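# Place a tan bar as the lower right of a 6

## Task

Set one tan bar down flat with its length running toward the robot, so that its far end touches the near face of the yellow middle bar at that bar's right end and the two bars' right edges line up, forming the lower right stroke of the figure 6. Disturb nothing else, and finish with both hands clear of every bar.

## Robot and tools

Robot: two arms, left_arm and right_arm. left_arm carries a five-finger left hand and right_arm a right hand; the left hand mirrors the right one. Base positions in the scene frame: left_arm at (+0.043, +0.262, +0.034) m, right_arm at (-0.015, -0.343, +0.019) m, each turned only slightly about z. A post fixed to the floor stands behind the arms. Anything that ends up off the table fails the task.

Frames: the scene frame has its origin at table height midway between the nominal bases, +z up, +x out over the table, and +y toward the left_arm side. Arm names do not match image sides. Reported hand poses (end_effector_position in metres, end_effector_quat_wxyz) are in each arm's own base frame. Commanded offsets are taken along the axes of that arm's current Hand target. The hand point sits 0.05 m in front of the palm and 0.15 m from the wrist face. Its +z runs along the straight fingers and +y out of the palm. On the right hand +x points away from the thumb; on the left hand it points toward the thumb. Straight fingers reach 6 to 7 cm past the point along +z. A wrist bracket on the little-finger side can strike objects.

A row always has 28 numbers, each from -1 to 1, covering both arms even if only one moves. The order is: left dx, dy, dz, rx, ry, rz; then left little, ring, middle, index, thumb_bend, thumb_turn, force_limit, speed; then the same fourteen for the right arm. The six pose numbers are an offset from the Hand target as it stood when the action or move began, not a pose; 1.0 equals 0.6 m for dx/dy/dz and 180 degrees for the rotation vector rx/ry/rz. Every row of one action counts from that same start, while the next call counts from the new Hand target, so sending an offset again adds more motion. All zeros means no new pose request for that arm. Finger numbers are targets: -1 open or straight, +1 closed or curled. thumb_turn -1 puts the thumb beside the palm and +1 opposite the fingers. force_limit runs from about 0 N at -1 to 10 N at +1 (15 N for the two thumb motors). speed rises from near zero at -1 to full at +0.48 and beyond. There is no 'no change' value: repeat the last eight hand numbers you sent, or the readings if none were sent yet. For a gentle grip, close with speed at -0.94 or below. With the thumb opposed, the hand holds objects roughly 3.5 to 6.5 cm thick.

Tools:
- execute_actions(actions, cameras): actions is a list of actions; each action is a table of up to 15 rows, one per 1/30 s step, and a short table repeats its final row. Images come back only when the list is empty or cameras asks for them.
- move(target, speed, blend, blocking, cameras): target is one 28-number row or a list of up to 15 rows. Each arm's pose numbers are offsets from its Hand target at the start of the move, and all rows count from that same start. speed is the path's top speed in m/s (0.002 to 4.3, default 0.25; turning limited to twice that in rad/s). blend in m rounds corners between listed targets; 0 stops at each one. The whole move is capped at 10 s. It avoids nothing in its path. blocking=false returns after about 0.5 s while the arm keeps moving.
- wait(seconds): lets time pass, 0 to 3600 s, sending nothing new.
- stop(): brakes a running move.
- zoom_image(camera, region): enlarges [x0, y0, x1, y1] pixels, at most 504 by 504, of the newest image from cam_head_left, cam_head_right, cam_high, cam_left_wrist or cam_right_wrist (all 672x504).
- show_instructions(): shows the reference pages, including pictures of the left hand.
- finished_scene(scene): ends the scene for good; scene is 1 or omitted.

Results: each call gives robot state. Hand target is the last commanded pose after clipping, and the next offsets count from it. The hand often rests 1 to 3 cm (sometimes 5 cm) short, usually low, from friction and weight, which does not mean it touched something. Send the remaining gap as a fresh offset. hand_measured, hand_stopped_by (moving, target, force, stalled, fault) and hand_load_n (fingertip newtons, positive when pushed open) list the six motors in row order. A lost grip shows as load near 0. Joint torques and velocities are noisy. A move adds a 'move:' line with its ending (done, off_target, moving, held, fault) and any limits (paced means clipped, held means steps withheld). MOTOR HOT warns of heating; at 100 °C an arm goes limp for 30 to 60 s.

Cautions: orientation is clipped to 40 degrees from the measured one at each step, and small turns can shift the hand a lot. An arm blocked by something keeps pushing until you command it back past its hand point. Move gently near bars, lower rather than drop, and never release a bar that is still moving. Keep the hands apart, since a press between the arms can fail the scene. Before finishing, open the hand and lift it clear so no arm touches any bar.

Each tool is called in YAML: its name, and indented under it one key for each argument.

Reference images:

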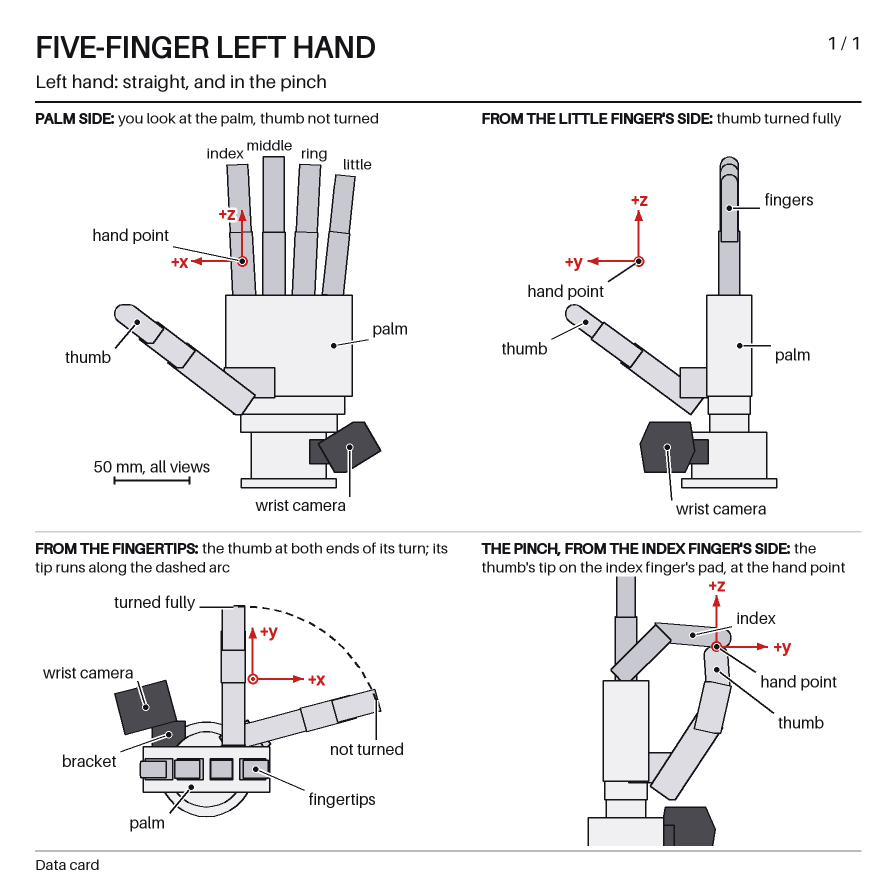

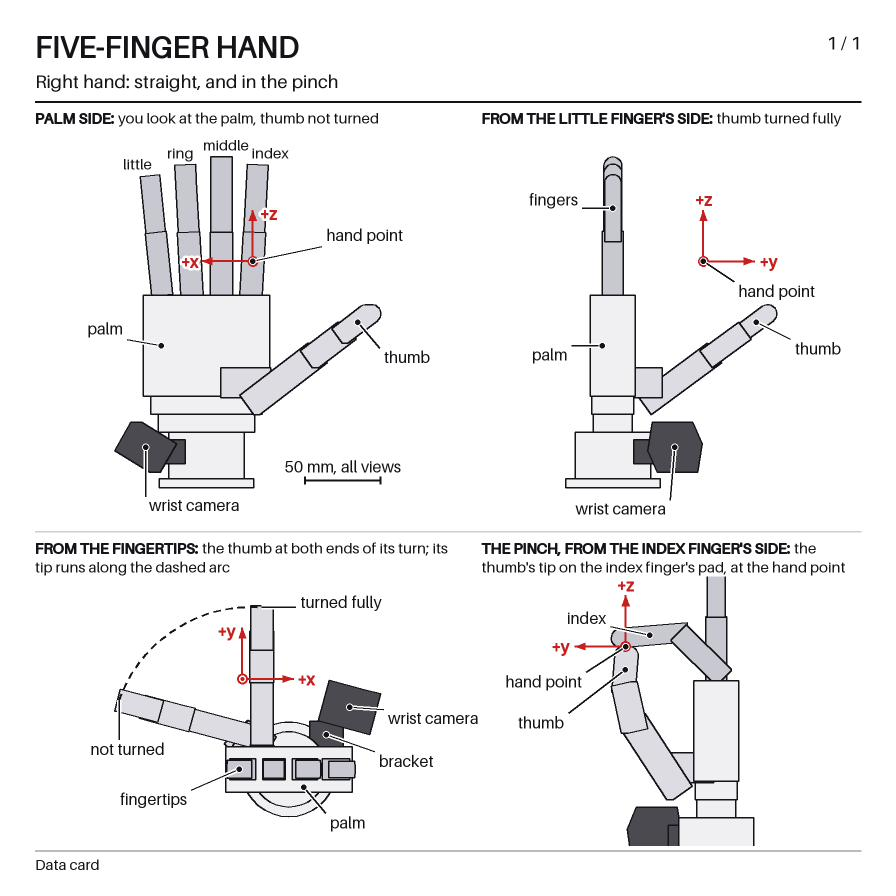

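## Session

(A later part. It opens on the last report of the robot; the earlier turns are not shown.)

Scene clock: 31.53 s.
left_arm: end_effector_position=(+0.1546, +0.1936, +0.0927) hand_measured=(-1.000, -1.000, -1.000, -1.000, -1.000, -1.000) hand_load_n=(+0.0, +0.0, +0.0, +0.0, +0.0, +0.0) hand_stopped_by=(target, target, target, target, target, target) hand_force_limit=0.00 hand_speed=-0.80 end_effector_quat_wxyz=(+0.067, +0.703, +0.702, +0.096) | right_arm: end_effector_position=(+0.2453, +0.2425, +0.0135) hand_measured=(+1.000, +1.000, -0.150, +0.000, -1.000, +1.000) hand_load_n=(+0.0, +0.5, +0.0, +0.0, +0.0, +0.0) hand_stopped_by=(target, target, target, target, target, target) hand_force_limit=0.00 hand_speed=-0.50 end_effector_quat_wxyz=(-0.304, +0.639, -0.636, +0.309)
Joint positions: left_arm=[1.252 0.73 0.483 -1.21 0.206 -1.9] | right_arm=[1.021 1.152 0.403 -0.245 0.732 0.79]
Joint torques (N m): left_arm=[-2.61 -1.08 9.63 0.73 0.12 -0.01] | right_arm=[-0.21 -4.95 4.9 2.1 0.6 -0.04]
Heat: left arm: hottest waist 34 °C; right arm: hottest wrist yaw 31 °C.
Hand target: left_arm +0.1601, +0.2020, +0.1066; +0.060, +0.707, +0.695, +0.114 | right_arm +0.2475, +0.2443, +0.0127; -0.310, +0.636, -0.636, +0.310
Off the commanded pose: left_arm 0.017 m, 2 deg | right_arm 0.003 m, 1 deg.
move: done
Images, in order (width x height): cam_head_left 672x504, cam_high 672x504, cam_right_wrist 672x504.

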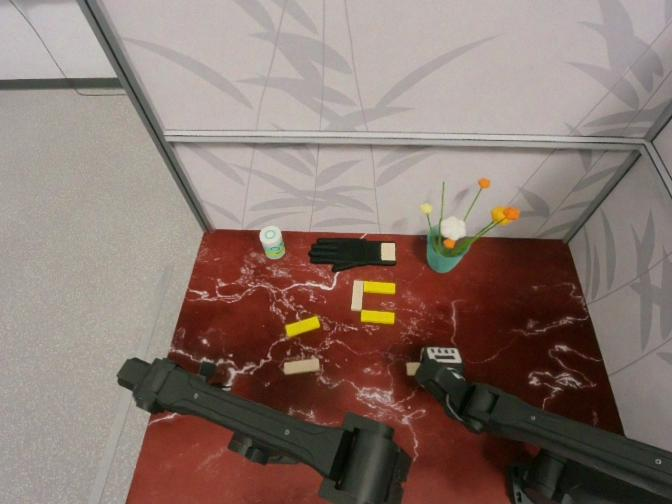

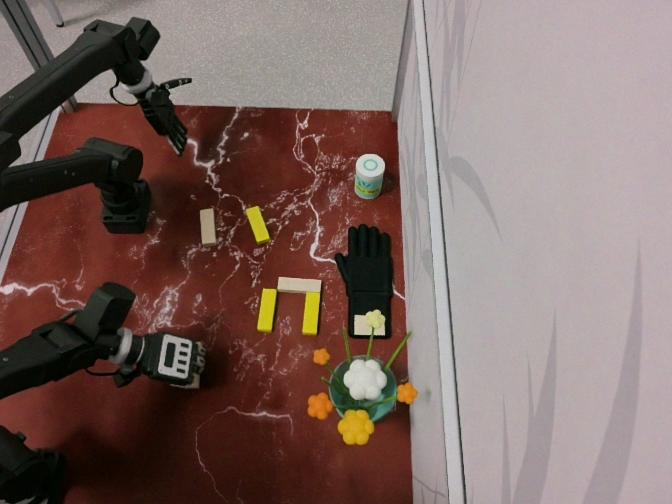

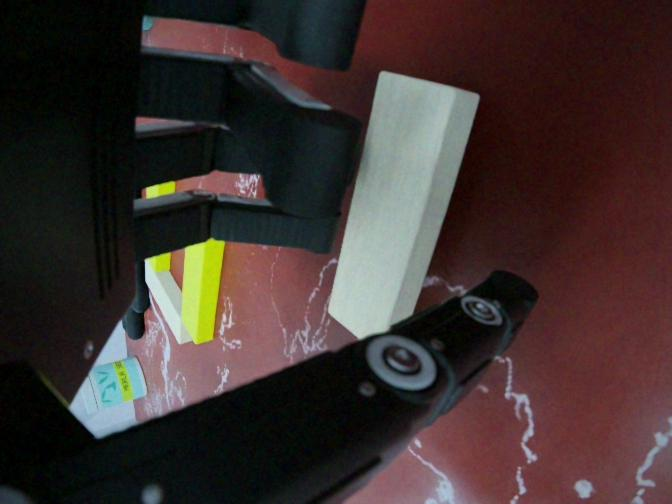

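move:
  target: [0,0,0,0,0,0,-1,-1,-1,-1,-1,-1,0,-0.8, 0.010,0.013,0.010,0,0,0,1,1,-0.15,0,-1,1,0,-0.5]
  speed: 0.05
  cameras: ["cam_high","cam_head_left","cam_right_wrist"]

zoom_image:
  camera: "cam_high"
  region: [140, 310, 240, 400]

Scene clock: 33.03 s.
left_arm: end_effector_position=(+0.1546, +0.1936, +0.0927) hand_measured=(-1.000, -1.000, -1.000, -1.000, -1.000, -1.000) hand_load_n=(+0.0, +0.0, +0.0, +0.0, +0.0, +0.0) hand_stopped_by=(target, target, target, target, target, target) hand_force_limit=0.00 hand_speed=-0.80 end_effector_quat_wxyz=(+0.067, +0.703, +0.702, +0.096) | right_arm: end_effector_position=(+0.2463, +0.2430, +0.0097) hand_measured=(+1.000, +1.000, -0.150, +0.000, -1.000, +1.000) hand_load_n=(+0.0, +0.0, +0.0, +0.0, +0.0, +0.0) hand_stopped_by=(target, target, target, target, target, target) hand_force_limit=0.00 hand_speed=-0.50 end_effector_quat_wxyz=(-0.314, +0.635, -0.635, +0.308)
Joint positions: left_arm=[1.252 0.73 0.483 -1.21 0.206 -1.9] | right_arm=[1.019 1.16 0.383 -0.192 0.732 0.782]
Joint torques (N m): left_arm=[-2.78 -1.03 9.62 0.73 0.12 -0.02] | right_arm=[-1.03 -4.42 4.33 1.87 0.35 -0.16]
Heat: left arm: hottest waist 34 °C; right arm: hottest wrist yaw 31 °C.
Hand target: left_arm +0.1601, +0.2020, +0.1066; +0.060, +0.707, +0.695, +0.114 | right_arm +0.2474, +0.2383, +0.0029; -0.310, +0.636, -0.636, +0.310
Off the commanded pose: left_arm 0.017 m, 2 deg | right_arm 0.008 m, 1 deg.
move: done
Images, in order (width x height): cam_head_left 672x504, cam_high 672x504, cam_right_wrist 672x504.

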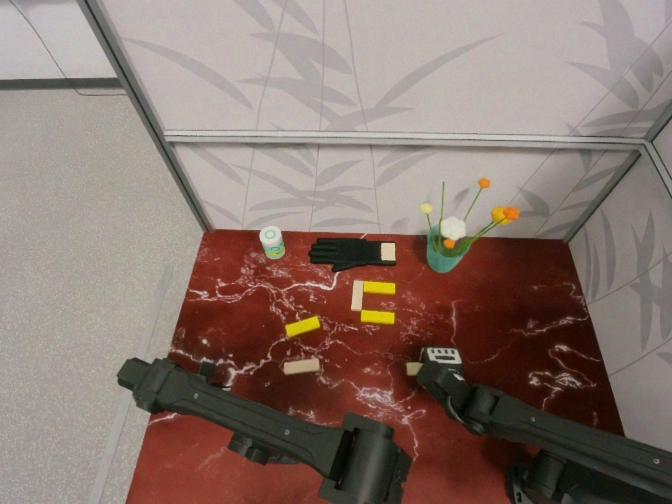

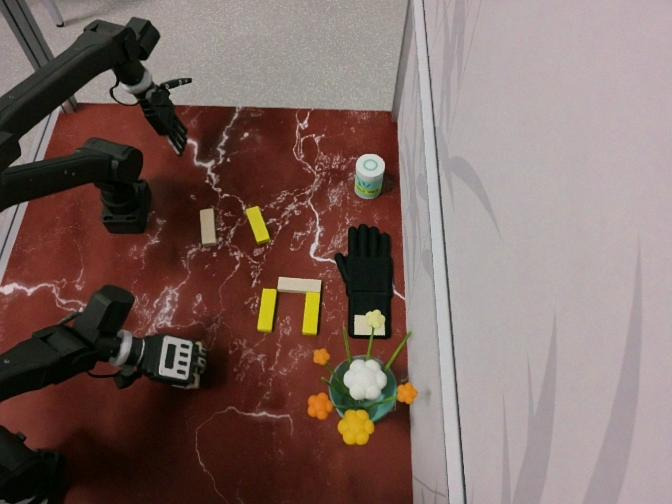

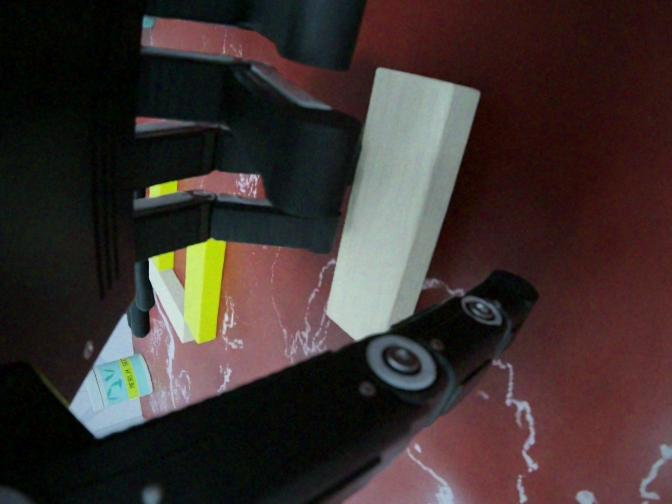

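Scaled by 5.040.

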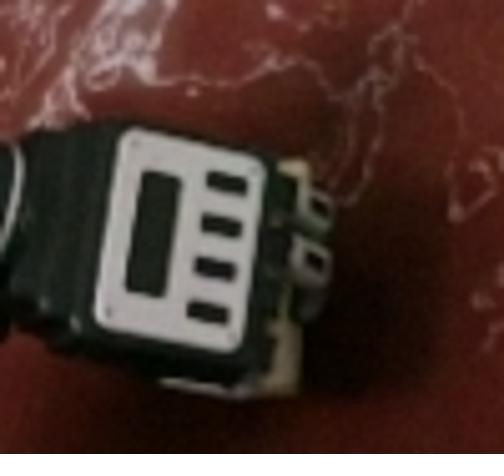

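move:
  target: [0,0,0,0,0,0,-1,-1,-1,-1,-1,-1,0,-0.8, 0,-0.004,-0.003,0,0,0,1,1,0.5,0.5,-0.4,1,-0.4,-0.94]
  speed: 0.05
  cameras: ["cam_high","cam_head_left","cam_right_wrist"]

Scene clock: 38.50 s.
left_arm: end_effector_position=(+0.1546, +0.1936, +0.0927) hand_measured=(-1.000, -1.000, -1.000, -1.000, -1.000, -1.000) hand_load_n=(+0.0, +0.0, +0.0, +0.0, +0.0, +0.0) hand_stopped_by=(target, target, target, target, target, target) hand_force_limit=0.00 hand_speed=-0.80 end_effector_quat_wxyz=(+0.067, +0.703, +0.702, +0.096) | right_arm: end_effector_position=(+0.2466, +0.2432, +0.0098) hand_measured=(+1.000, +1.000, +0.500, +0.500, -0.564, +1.000) hand_load_n=(+0.0, +0.0, +0.0, +0.0, +0.0, +0.0) hand_stopped_by=(target, target, target, target, moving, target) hand_force_limit=-0.40 hand_speed=-0.94 end_effector_quat_wxyz=(-0.315, +0.633, -0.637, +0.306)
Joint positions: left_arm=[1.252 0.73 0.483 -1.21 0.206 -1.9] | right_arm=[1.018 1.16 0.383 -0.192 0.73 0.788]
Joint torques (N m): left_arm=[-2.67 -1.03 9.66 0.73 0.12 -0.02] | right_arm=[-0.97 -5.19 4.62 1.32 0.34 -0.16]
Heat: left arm: hottest waist 34 °C; right arm: hottest wrist yaw 31 °C.
Hand target: left_arm +0.1601, +0.2020, +0.1066; +0.060, +0.707, +0.695, +0.114 | right_arm +0.2475, +0.2383, +0.0059; -0.310, +0.636, -0.636, +0.310
Off the commanded pose: left_arm 0.017 m, 2 deg | right_arm 0.006 m, 1 deg.
move: moving (right_arm; no rest 5 s after the path's end)
Images, in order (width x height): cam_head_left 672x504, cam_high 672x504, cam_right_wrist 672x504.

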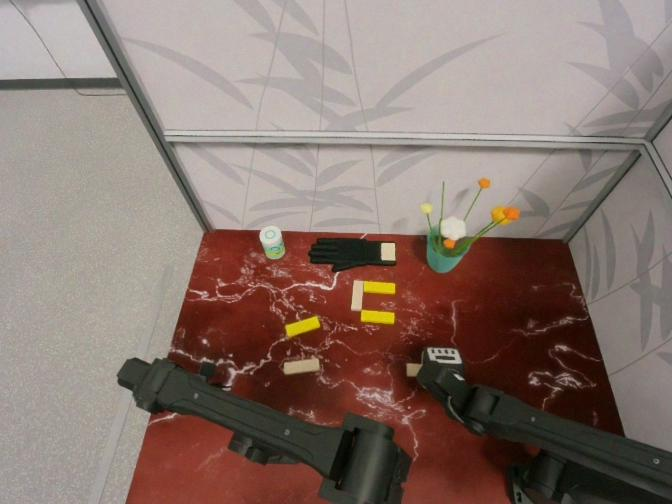

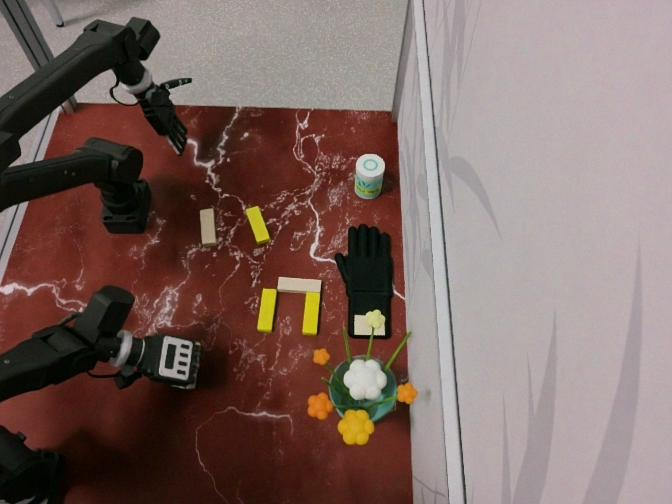

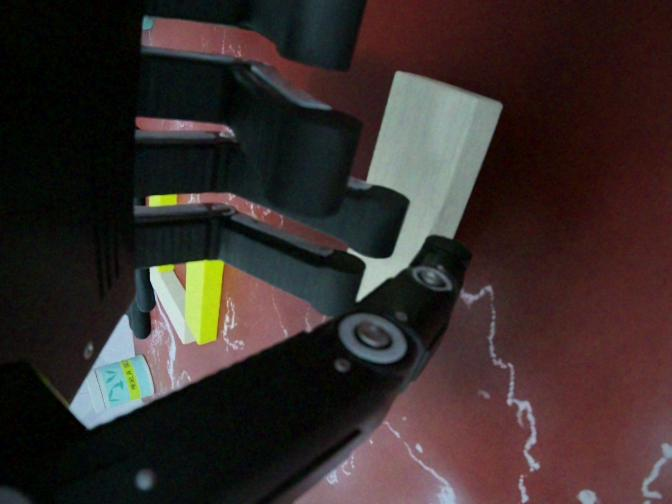

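wait:
  seconds: 3
  cameras: ["cam_head_right","cam_high","cam_right_wrist"]

zoom_image:
  camera: "cam_high"
  region: [140, 310, 240, 400]

Scene clock: 41.70 s.
left_arm: end_effector_position=(+0.1546, +0.1936, +0.0927) hand_measured=(-1.000, -1.000, -1.000, -1.000, -1.000, -1.000) hand_load_n=(+0.0, +0.0, +0.0, +0.0, +0.0, +0.0) hand_stopped_by=(target, target, target, target, target, target) hand_force_limit=0.00 hand_speed=-0.80 end_effector_quat_wxyz=(+0.067, +0.703, +0.702, +0.096) | right_arm: end_effector_position=(+0.2466, +0.2432, +0.0098) hand_measured=(+1.000, +1.000, +0.500, +0.500, -0.432, +1.000) hand_load_n=(+0.0, +0.0, +0.0, +0.0, +5.0, +0.5) hand_stopped_by=(target, target, target, target, force, target) hand_force_limit=-0.40 hand_speed=-0.94 end_effector_quat_wxyz=(-0.315, +0.633, -0.637, +0.306)
Joint positions: left_arm=[1.252 0.73 0.483 -1.21 0.206 -1.9] | right_arm=[1.018 1.16 0.383 -0.192 0.73 0.788]
Joint torques (N m): left_arm=[-2.78 -1.14 9.66 0.75 0.12 -0.02] | right_arm=[-1.03 -5.19 4.62 1.32 0.34 -0.16]
Heat: left arm: hottest waist 34 °C; right arm: hottest wrist yaw 31 °C.
Hand target: left_arm +0.1601, +0.2020, +0.1066; +0.060, +0.707, +0.695, +0.114 | right_arm +0.2475, +0.2383, +0.0059; -0.310, +0.636, -0.636, +0.310
Off the commanded pose: left_arm 0.017 m, 2 deg | right_arm 0.006 m, 1 deg.
wait: 3.00 s; at rest by 1.40 s

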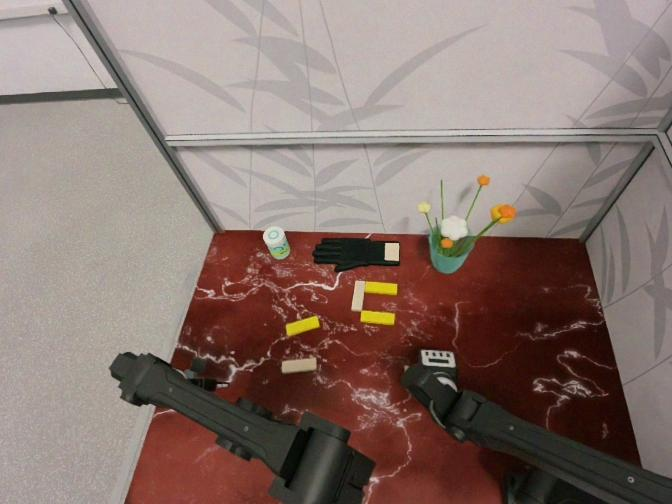

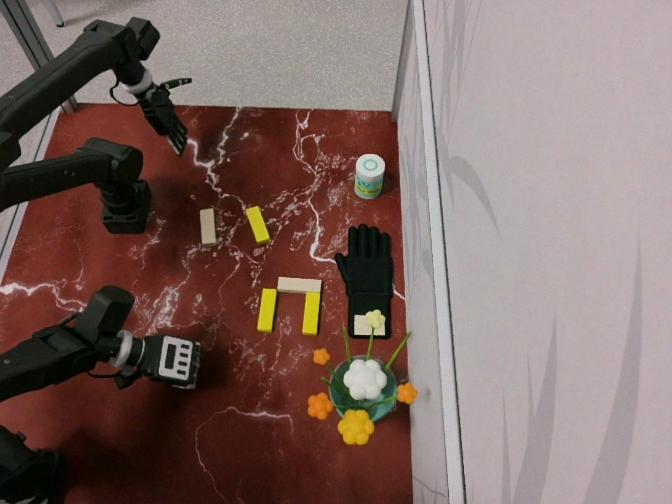

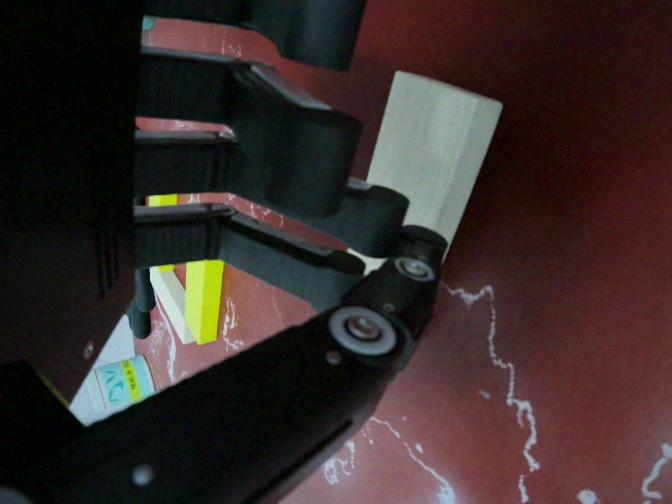

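Scaled by 5.040.

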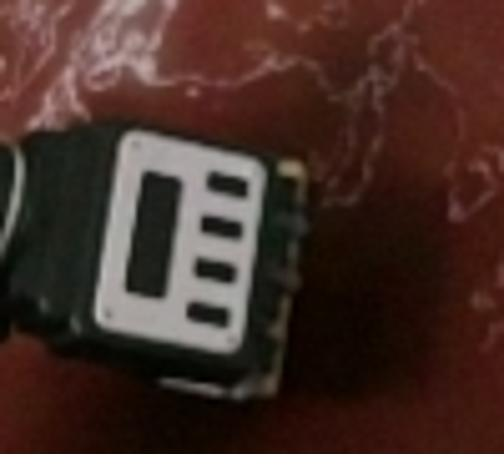

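move:
  target:
    - [0,0,0,0,0,0,-1,-1,-1,-1,-1,-1,0,-0.8, 0,0,0,0,0,0,1,1,0.0,0.1,-0.9,1,-0.2,-0.7]
    - [0,0,0,0,0,0,-1,-1,-1,-1,-1,-1,0,-0.8, 0,-0.04,-0.031,0,0,0,1,1,0.0,0.1,-0.9,1,-0.2,-0.7]
  speed: 0.06
  cameras: ["cam_high","cam_head_left","cam_right_wrist"]

zoom_image:
  camera: "cam_high"
  region: [140, 310, 240, 400]

zoom_image:
  camera: "cam_head_left"
  region: [360, 320, 500, 420]

Scene clock: 46.23 s.
left_arm: end_effector_position=(+0.1546, +0.1936, +0.0927) hand_measured=(-1.000, -1.000, -1.000, -1.000, -1.000, -1.000) hand_load_n=(-0.5, +0.0, +0.0, +0.0, +0.0, +0.0) hand_stopped_by=(target, target, target, target, target, target) hand_force_limit=0.00 hand_speed=-0.80 end_effector_quat_wxyz=(+0.067, +0.703, +0.702, +0.096) | right_arm: end_effector_position=(+0.2361, +0.2261, +0.0166) hand_measured=(+1.000, +1.000, +0.000, +0.100, -0.900, +1.000) hand_load_n=(+0.0, +0.5, +0.0, +0.0, +0.0, +0.0) hand_stopped_by=(target, target, target, target, target, target) hand_force_limit=-0.20 hand_speed=-0.70 end_effector_quat_wxyz=(-0.293, +0.644, -0.634, +0.312)
Joint positions: left_arm=[1.252 0.73 0.483 -1.21 0.206 -1.9] | right_arm=[1.018 1.086 0.383 -0.316 0.73 0.787]
Joint torques (N m): left_arm=[-2.73 -0.91 9.65 0.73 0.13 -0.02] | right_arm=[-0.97 -6.3 7.99 0.66 0.36 -0.16]
Heat: left arm: hottest waist 34 °C; right arm: hottest wrist yaw 31 °C.
Hand target: left_arm +0.1601, +0.2020, +0.1066; +0.060, +0.707, +0.695, +0.114 | right_arm +0.2476, +0.2383, +0.0363; -0.310, +0.636, -0.636, +0.310
Off the commanded pose: left_arm 0.017 m, 2 deg | right_arm 0.026 m, 2 deg.
move: off_target (right_arm)
Images, in order (width x height): cam_head_left 672x504, cam_high 672x504, cam_right_wrist 672x504.

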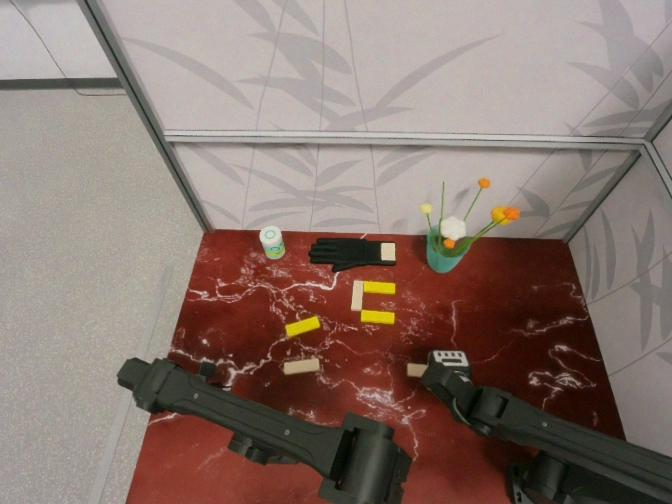

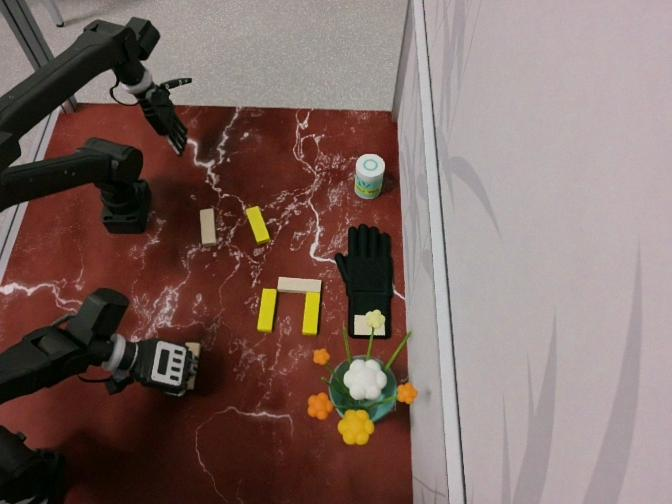

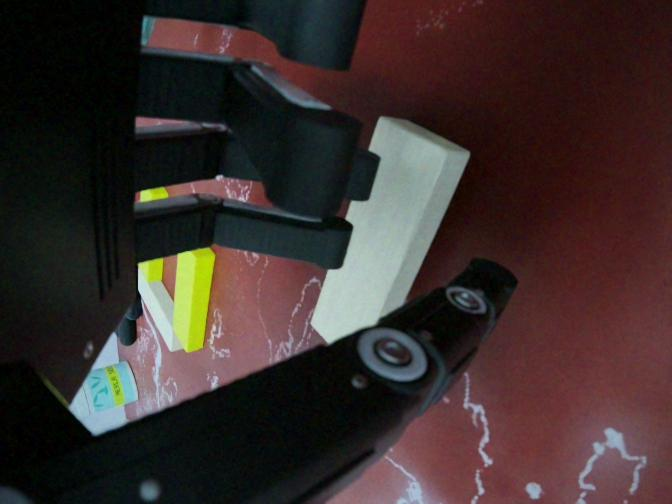

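Scaled by 5.040.

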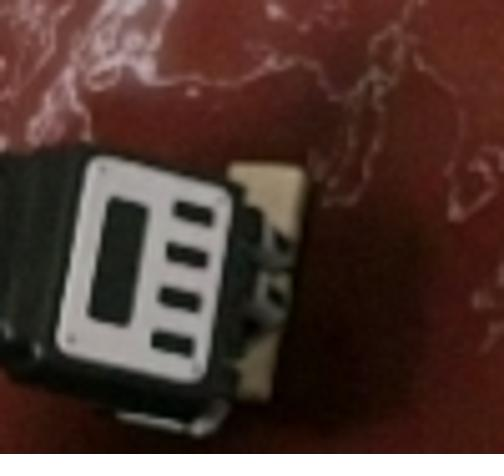

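Scaled by 3.600.

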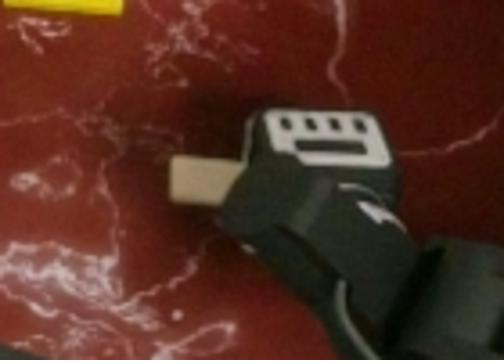

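execute_actions:
  actions:
    - [[0,0,0,0,0,0,-1,-1,-1,-1,-1,-1,0,-0.8, 0,0,0,0,0,0,1,1,0.0,0.1,-0.9,1,-0.2,-0.7]]
  cameras: ["cam_right_wrist"]

Scene clock: 47.17 s.
left_arm: end_effector_position=(+0.1546, +0.1936, +0.0927) hand_measured=(-1.000, -1.000, -1.000, -1.000, -1.000, -1.000) hand_load_n=(+0.0, +0.0, +0.0, +0.0, +0.0, +0.0) hand_stopped_by=(target, target, target, target, target, target) hand_force_limit=0.00 hand_speed=-0.80 end_effector_quat_wxyz=(+0.067, +0.703, +0.702, +0.096) | right_arm: end_effector_position=(+0.2361, +0.2261, +0.0166) hand_measured=(+1.000, +1.000, +0.000, +0.100, -0.900, +1.000) hand_load_n=(+0.0, +0.0, +0.0, +0.0, +0.0, +0.0) hand_stopped_by=(target, target, target, target, target, target) hand_force_limit=-0.20 hand_speed=-0.70 end_effector_quat_wxyz=(-0.293, +0.644, -0.634, +0.312)
Joint positions: left_arm=[1.252 0.73 0.483 -1.21 0.206 -1.9] | right_arm=[1.018 1.086 0.383 -0.316 0.73 0.787]
Joint torques (N m): left_arm=[-2.73 -1.03 9.61 0.75 0.13 -0.02] | right_arm=[-0.91 -6.3 8.02 0.66 0.36 -0.16]
Heat: left arm: hottest waist 34 °C; right arm: hottest wrist yaw 31 °C.
Hand target: left_arm +0.1601, +0.2020, +0.1066; +0.060, +0.707, +0.695, +0.114 | right_arm +0.2476, +0.2383, +0.0363; -0.310, +0.636, -0.636, +0.310
Off the commanded pose: left_arm 0.017 m, 2 deg | right_arm 0.026 m, 2 deg.

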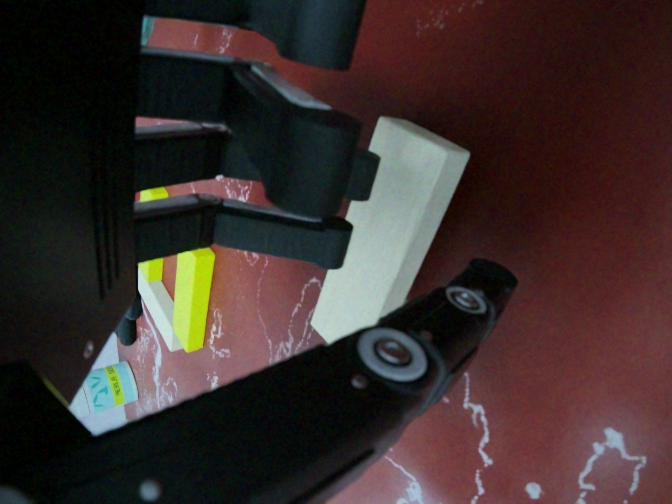

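move:
  target: [0,0,0,0,0,0,-1,-1,-1,-1,-1,-1,0,-0.8, 0,-0.0525,-0.041,0,0,0,1,1,0.0,0.1,-0.9,1,-0.2,-0.7]
  speed: 0.1
  cameras: ["cam_high","cam_head_left","cam_right_wrist"]

zoom_image:
  camera: "cam_high"
  region: [140, 310, 240, 400]

Scene clock: 48.73 s.
left_arm: end_effector_position=(+0.1546, +0.1936, +0.0927) hand_measured=(-1.000, -1.000, -1.000, -1.000, -1.000, -1.000) hand_load_n=(+0.0, +0.0, +0.0, +0.0, -0.5, +0.0) hand_stopped_by=(target, target, target, target, target, target) hand_force_limit=0.00 hand_speed=-0.80 end_effector_quat_wxyz=(+0.067, +0.703, +0.702, +0.096) | right_arm: end_effector_position=(+0.2347, +0.2238, +0.0504) hand_measured=(+1.000, +1.000, +0.000, +0.100, -0.900, +1.000) hand_load_n=(+0.0, +0.0, +0.0, +0.0, +0.0, +0.0) hand_stopped_by=(target, target, target, target, target, target) hand_force_limit=-0.20 hand_speed=-0.70 end_effector_quat_wxyz=(-0.288, +0.647, -0.632, +0.313)
Joint positions: left_arm=[1.252 0.73 0.483 -1.21 0.206 -1.9] | right_arm=[1.018 0.99 0.441 -0.48 0.73 0.782]
Joint torques (N m): left_arm=[-2.84 -1.03 9.63 0.73 0.13 -0.02] | right_arm=[-0.73 -5.6 9.43 0.64 0.4 -0.12]
Heat: left arm: hottest waist 34 °C; right arm: hottest wrist yaw 31 °C.
Hand target: left_arm +0.1601, +0.2020, +0.1066; +0.060, +0.707, +0.695, +0.114 | right_arm +0.2477, +0.2384, +0.0762; -0.310, +0.636, -0.636, +0.310
Off the commanded pose: left_arm 0.017 m, 2 deg | right_arm 0.032 m, 3 deg.
move: off_target (right_arm)
Images, in order (width x height): cam_head_left 672x504, cam_high 672x504, cam_right_wrist 672x504.

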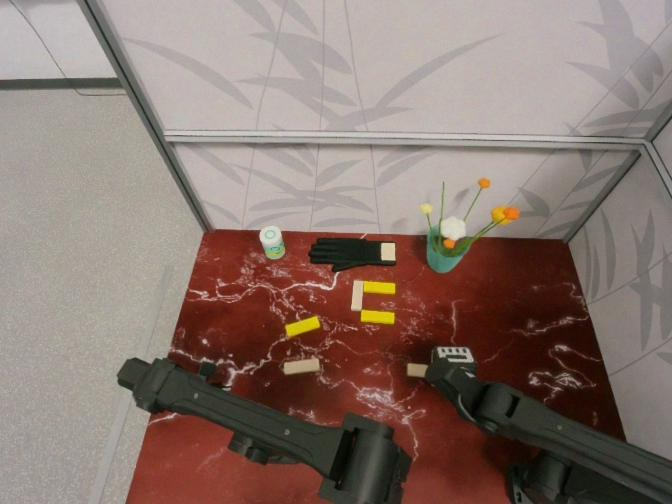

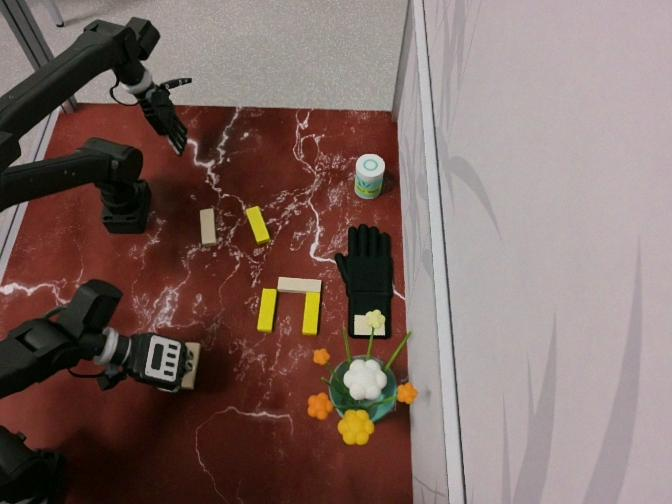

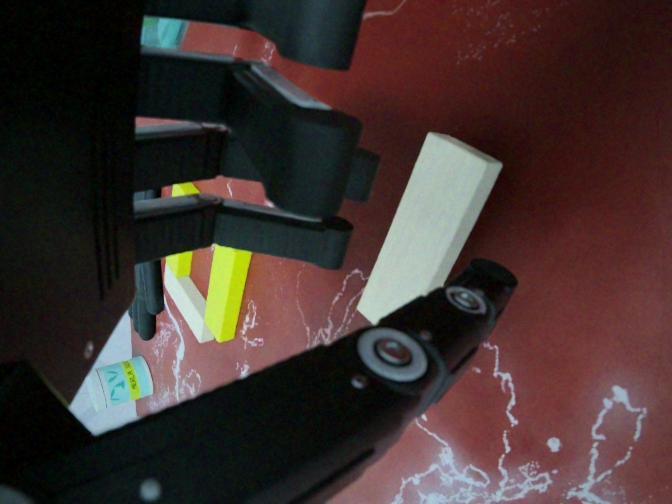

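Scaled by 5.040.

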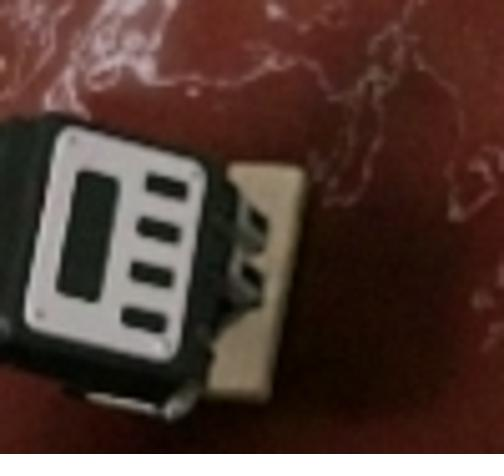

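move:
  target: [0,0,0,0,0,0,-1,-1,-1,-1,-1,-1,0,-0.8, 0.007,0.069,0.037,0,0,0,1,1,0.0,0.1,-0.9,1,-0.2,-0.7]
  speed: 0.08
  cameras: ["cam_high","cam_right_wrist"]

zoom_image:
  camera: "cam_high"
  region: [140, 310, 240, 400]

Scene clock: 51.93 s.
left_arm: end_effector_position=(+0.1546, +0.1936, +0.0927) hand_measured=(-1.000, -1.000, -1.000, -1.000, -1.000, -1.000) hand_load_n=(+0.0, +0.0, +0.0, +0.0, +0.0, +0.0) hand_stopped_by=(target, target, target, target, target, target) hand_force_limit=0.00 hand_speed=-0.80 end_effector_quat_wxyz=(+0.067, +0.703, +0.702, +0.096) | right_arm: end_effector_position=(+0.2383, +0.2297, +0.0295) hand_measured=(+1.000, +1.000, +0.000, +0.100, -0.900, +1.000) hand_load_n=(+0.0, +0.0, +0.0, +0.0, +0.0, +0.0) hand_stopped_by=(target, target, target, target, target, target) hand_force_limit=-0.20 hand_speed=-0.70 end_effector_quat_wxyz=(-0.301, +0.640, -0.635, +0.310)
Joint positions: left_arm=[1.252 0.73 0.483 -1.21 0.206 -1.9] | right_arm=[1.018 1.054 0.4 -0.347 0.73 0.787]
Joint torques (N m): left_arm=[-2.78 -1.03 9.62 0.73 0.12 -0.02] | right_arm=[0.56 -4.07 5.35 2.1 0.76 0.07]
Heat: left arm: hottest waist 34 °C; right arm: hottest wrist yaw 31 °C.
Hand target: left_arm +0.1601, +0.2020, +0.1066; +0.060, +0.707, +0.695, +0.114 | right_arm +0.2397, +0.2341, +0.0300; -0.310, +0.636, -0.636, +0.310
Off the commanded pose: left_arm 0.017 m, 2 deg | right_arm 0.005 m, 1 deg.
move: done

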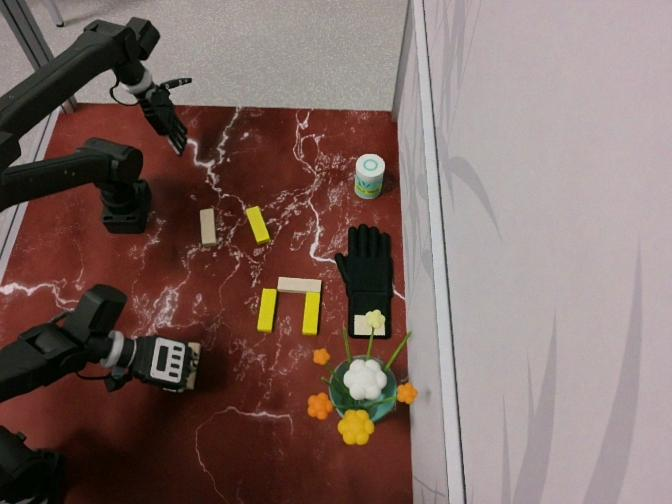

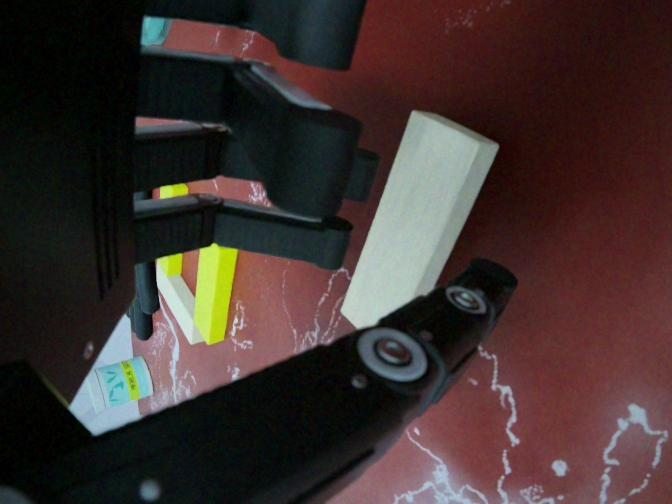

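Scaled by 5.040.

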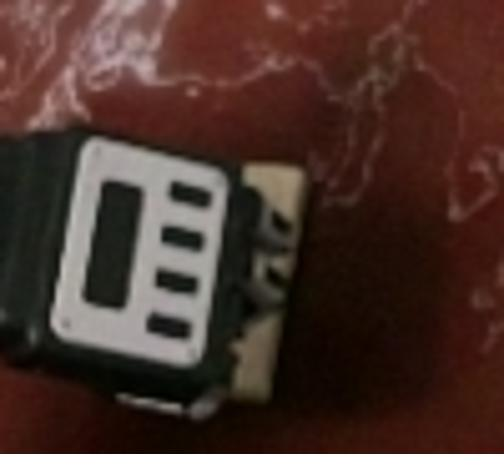

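move:
  target: [0,0,0,0,0,0,-1,-1,-1,-1,-1,-1,0,-0.8, 0,-0.014,0.018,0,0,0,1,1,0.0,0.1,-0.9,1,-0.2,-0.7]
  speed: 0.08
  cameras: ["cam_high","cam_right_wrist"]

zoom_image:
  camera: "cam_high"
  region: [140, 310, 240, 400]

Scene clock: 53.57 s.
left_arm: end_effector_position=(+0.1546, +0.1936, +0.0927) hand_measured=(-1.000, -1.000, -1.000, -1.000, -1.000, -1.000) hand_load_n=(+0.0, +0.0, +0.0, +0.0, +0.0, +0.0) hand_stopped_by=(target, target, target, target, target, target) hand_force_limit=0.00 hand_speed=-0.80 end_effector_quat_wxyz=(+0.067, +0.703, +0.702, +0.096) | right_arm: end_effector_position=(+0.2461, +0.2316, +0.0265) hand_measured=(+1.000, +1.000, +0.000, +0.100, -0.900, +1.000) hand_load_n=(+0.0, +0.0, +0.0, +0.0, +0.0, +0.0) hand_stopped_by=(target, target, target, target, target, target) hand_force_limit=-0.20 hand_speed=-0.70 end_effector_quat_wxyz=(-0.303, +0.640, -0.635, +0.309)
Joint positions: left_arm=[1.252 0.73 0.483 -1.21 0.206 -1.9] | right_arm=[0.993 1.079 0.4 -0.298 0.715 0.758]
Joint torques (N m): left_arm=[-2.73 -1.03 9.65 0.72 0.12 -0.02] | right_arm=[-1.03 -4.31 5.94 2.13 0.33 -0.15]
Heat: left arm: hottest waist 34 °C; right arm: hottest wrist yaw 31 °C.
Hand target: left_arm +0.1601, +0.2020, +0.1066; +0.060, +0.707, +0.695, +0.114 | right_arm +0.2533, +0.2341, +0.0299; -0.310, +0.636, -0.636, +0.310
Off the commanded pose: left_arm 0.017 m, 2 deg | right_arm 0.008 m, 1 deg.
move: done

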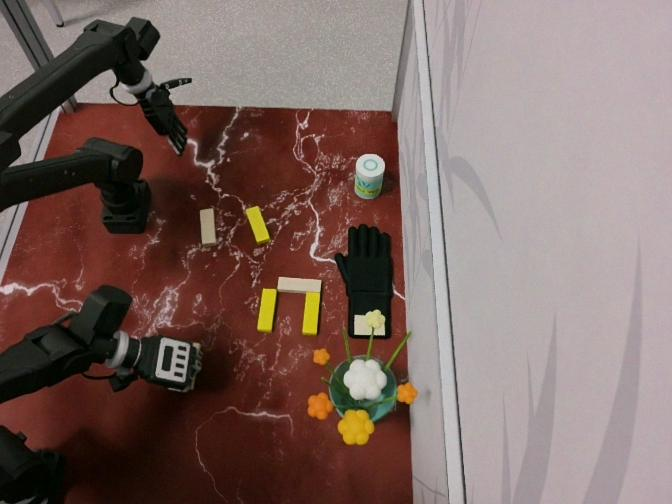

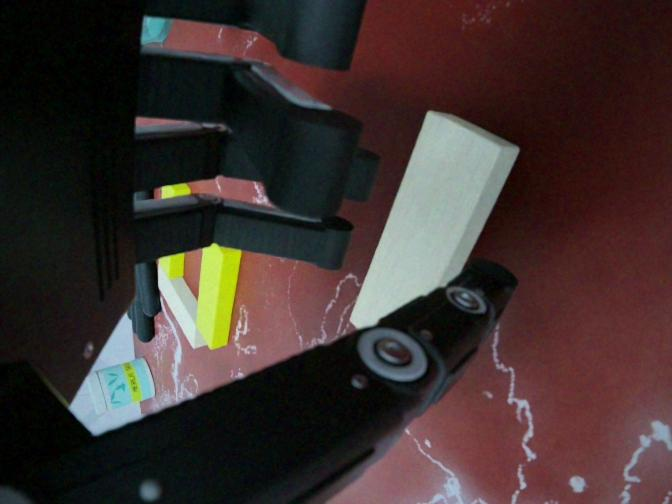

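Scaled by 5.040.

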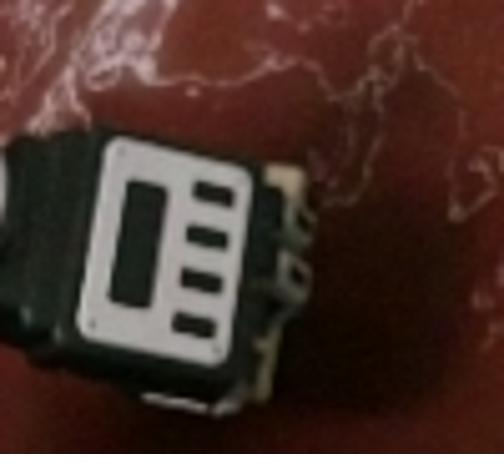

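move:
  target: [0,0,0,0,0,0,-1,-1,-1,-1,-1,-1,0,-0.8, 0,0.0195,0.024,0,0,0,1,1,0.0,0.1,-0.9,1,-0.2,-0.7]
  speed: 0.06
  cameras: ["cam_high","cam_head_left","cam_right_wrist"]

zoom_image:
  camera: "cam_high"
  region: [140, 310, 240, 400]

Scene clock: 54.97 s.
left_arm: end_effector_position=(+0.1546, +0.1936, +0.0927) hand_measured=(-1.000, -1.000, -1.000, -1.000, -1.000, -1.000) hand_load_n=(+0.0, +0.0, +0.0, +0.0, +0.0, +0.0) hand_stopped_by=(target, target, target, target, target, target) hand_force_limit=0.00 hand_speed=-0.80 end_effector_quat_wxyz=(+0.067, +0.703, +0.702, +0.096) | right_arm: end_effector_position=(+0.2522, +0.2360, +0.0128) hand_measured=(+1.000, +1.000, +0.000, +0.100, -0.900, +1.000) hand_load_n=(+0.0, +0.5, +0.0, +0.0, +0.0, +0.0) hand_stopped_by=(target, target, target, target, target, target) hand_force_limit=-0.20 hand_speed=-0.70 end_effector_quat_wxyz=(-0.308, +0.639, -0.635, +0.307)
Joint positions: left_arm=[1.252 0.73 0.483 -1.21 0.206 -1.9] | right_arm=[0.981 1.141 0.386 -0.201 0.706 0.742]
Joint torques (N m): left_arm=[-2.61 -1.03 9.66 0.75 0.13 -0.03] | right_arm=[-1.14 -4.84 4.93 2.17 0.32 -0.16]
Heat: left arm: hottest waist 34 °C; right arm: hottest wrist yaw 31 °C.
Hand target: left_arm +0.1601, +0.2020, +0.1066; +0.060, +0.707, +0.695, +0.114 | right_arm +0.2575, +0.2341, +0.0118; -0.310, +0.636, -0.636, +0.310
Off the commanded pose: left_arm 0.017 m, 2 deg | right_arm 0.006 m, 0 deg.
move: done
Images, in order (width x height): cam_head_left 672x504, cam_high 672x504, cam_right_wrist 672x504.

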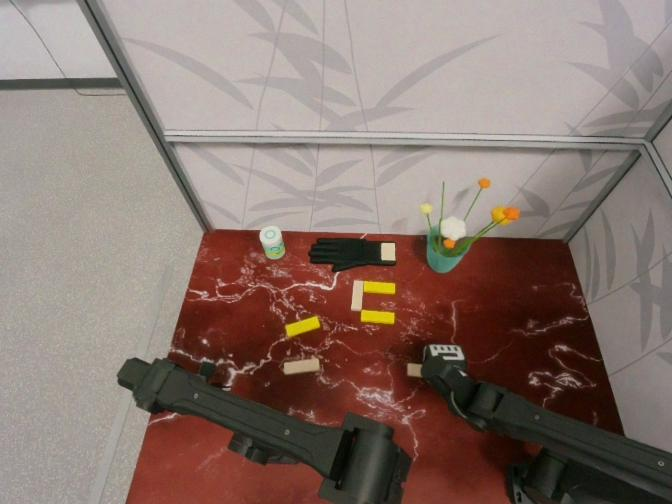

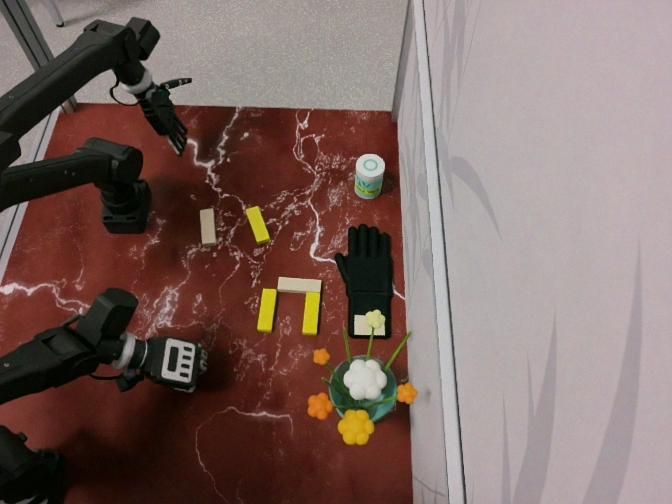

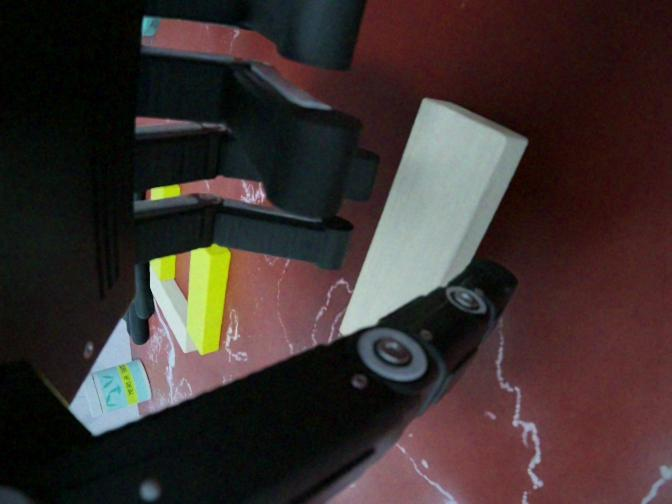

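Scaled by 5.040.

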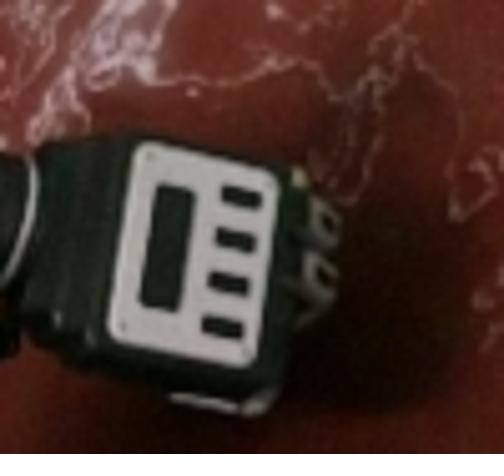

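move:
  target:
    - [0,0,0,0,0,0,-1,-1,-1,-1,-1,-1,0,-0.8, 0,0.008,0.006,0,0,0,1,1,0.0,0.1,-0.9,1,-0.4,-0.9]
    - [0,0,0,0,0,0,-1,-1,-1,-1,-1,-1,0,-0.8, 0,0.008,0.006,0,0,0,1,1,0.12,0.22,-0.7,1,-0.4,-0.9]
  speed: 0.06
  cameras: ["cam_high","cam_right_wrist"]

zoom_image:
  camera: "cam_high"
  region: [140, 310, 240, 400]

Scene clock: 58.23 s.
left_arm: end_effector_position=(+0.1546, +0.1936, +0.0927) hand_measured=(-1.000, -1.000, -1.000, -1.000, -1.000, -1.000) hand_load_n=(+0.0, +0.0, +0.0, +0.0, +0.0, +0.0) hand_stopped_by=(target, target, target, target, target, target) hand_force_limit=0.00 hand_speed=-0.80 end_effector_quat_wxyz=(+0.067, +0.703, +0.702, +0.096) | right_arm: end_effector_position=(+0.2523, +0.2363, +0.0068) hand_measured=(+1.000, +1.000, +0.120, +0.220, -0.700, +1.000) hand_load_n=(+0.0, +0.0, +0.0, +0.0, +0.0, +0.0) hand_stopped_by=(target, target, target, target, target, target) hand_force_limit=-0.40 hand_speed=-0.90 end_effector_quat_wxyz=(-0.308, +0.639, -0.635, +0.307)
Joint positions: left_arm=[1.252 0.73 0.483 -1.21 0.206 -1.9] | right_arm=[0.981 1.163 0.378 -0.172 0.706 0.742]
Joint torques (N m): left_arm=[-2.73 -1.08 9.63 0.7 0.12 -0.02] | right_arm=[-1.08 -4.95 4.79 2.17 0.33 -0.16]
Heat: left arm: hottest waist 34 °C; right arm: hottest wrist yaw 31 °C.
Hand target: left_arm +0.1601, +0.2020, +0.1066; +0.060, +0.707, +0.695, +0.114 | right_arm +0.2573, +0.2341, +0.0058; -0.309, +0.636, -0.636, +0.310
Off the commanded pose: left_arm 0.017 m, 2 deg | right_arm 0.006 m, 0 deg.
move: done

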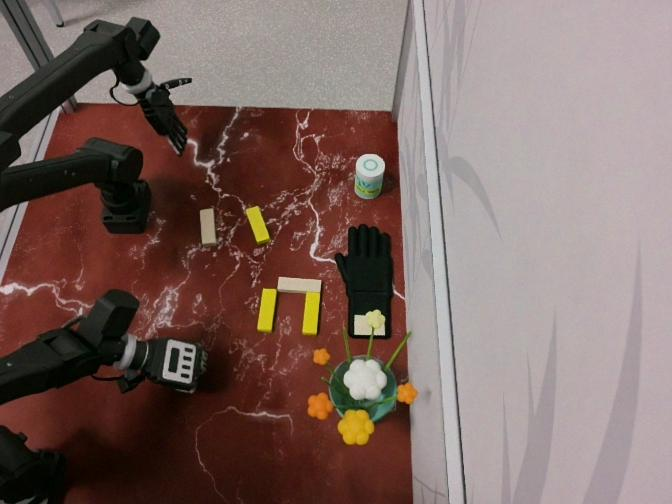

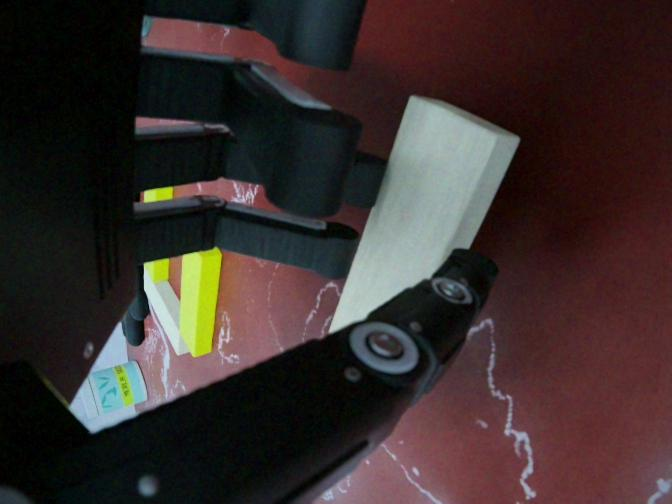

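Scaled by 5.040.

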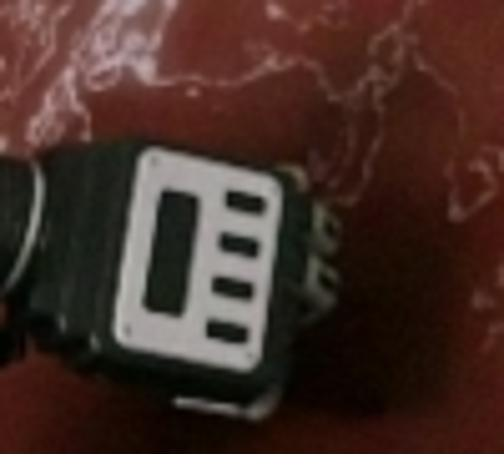

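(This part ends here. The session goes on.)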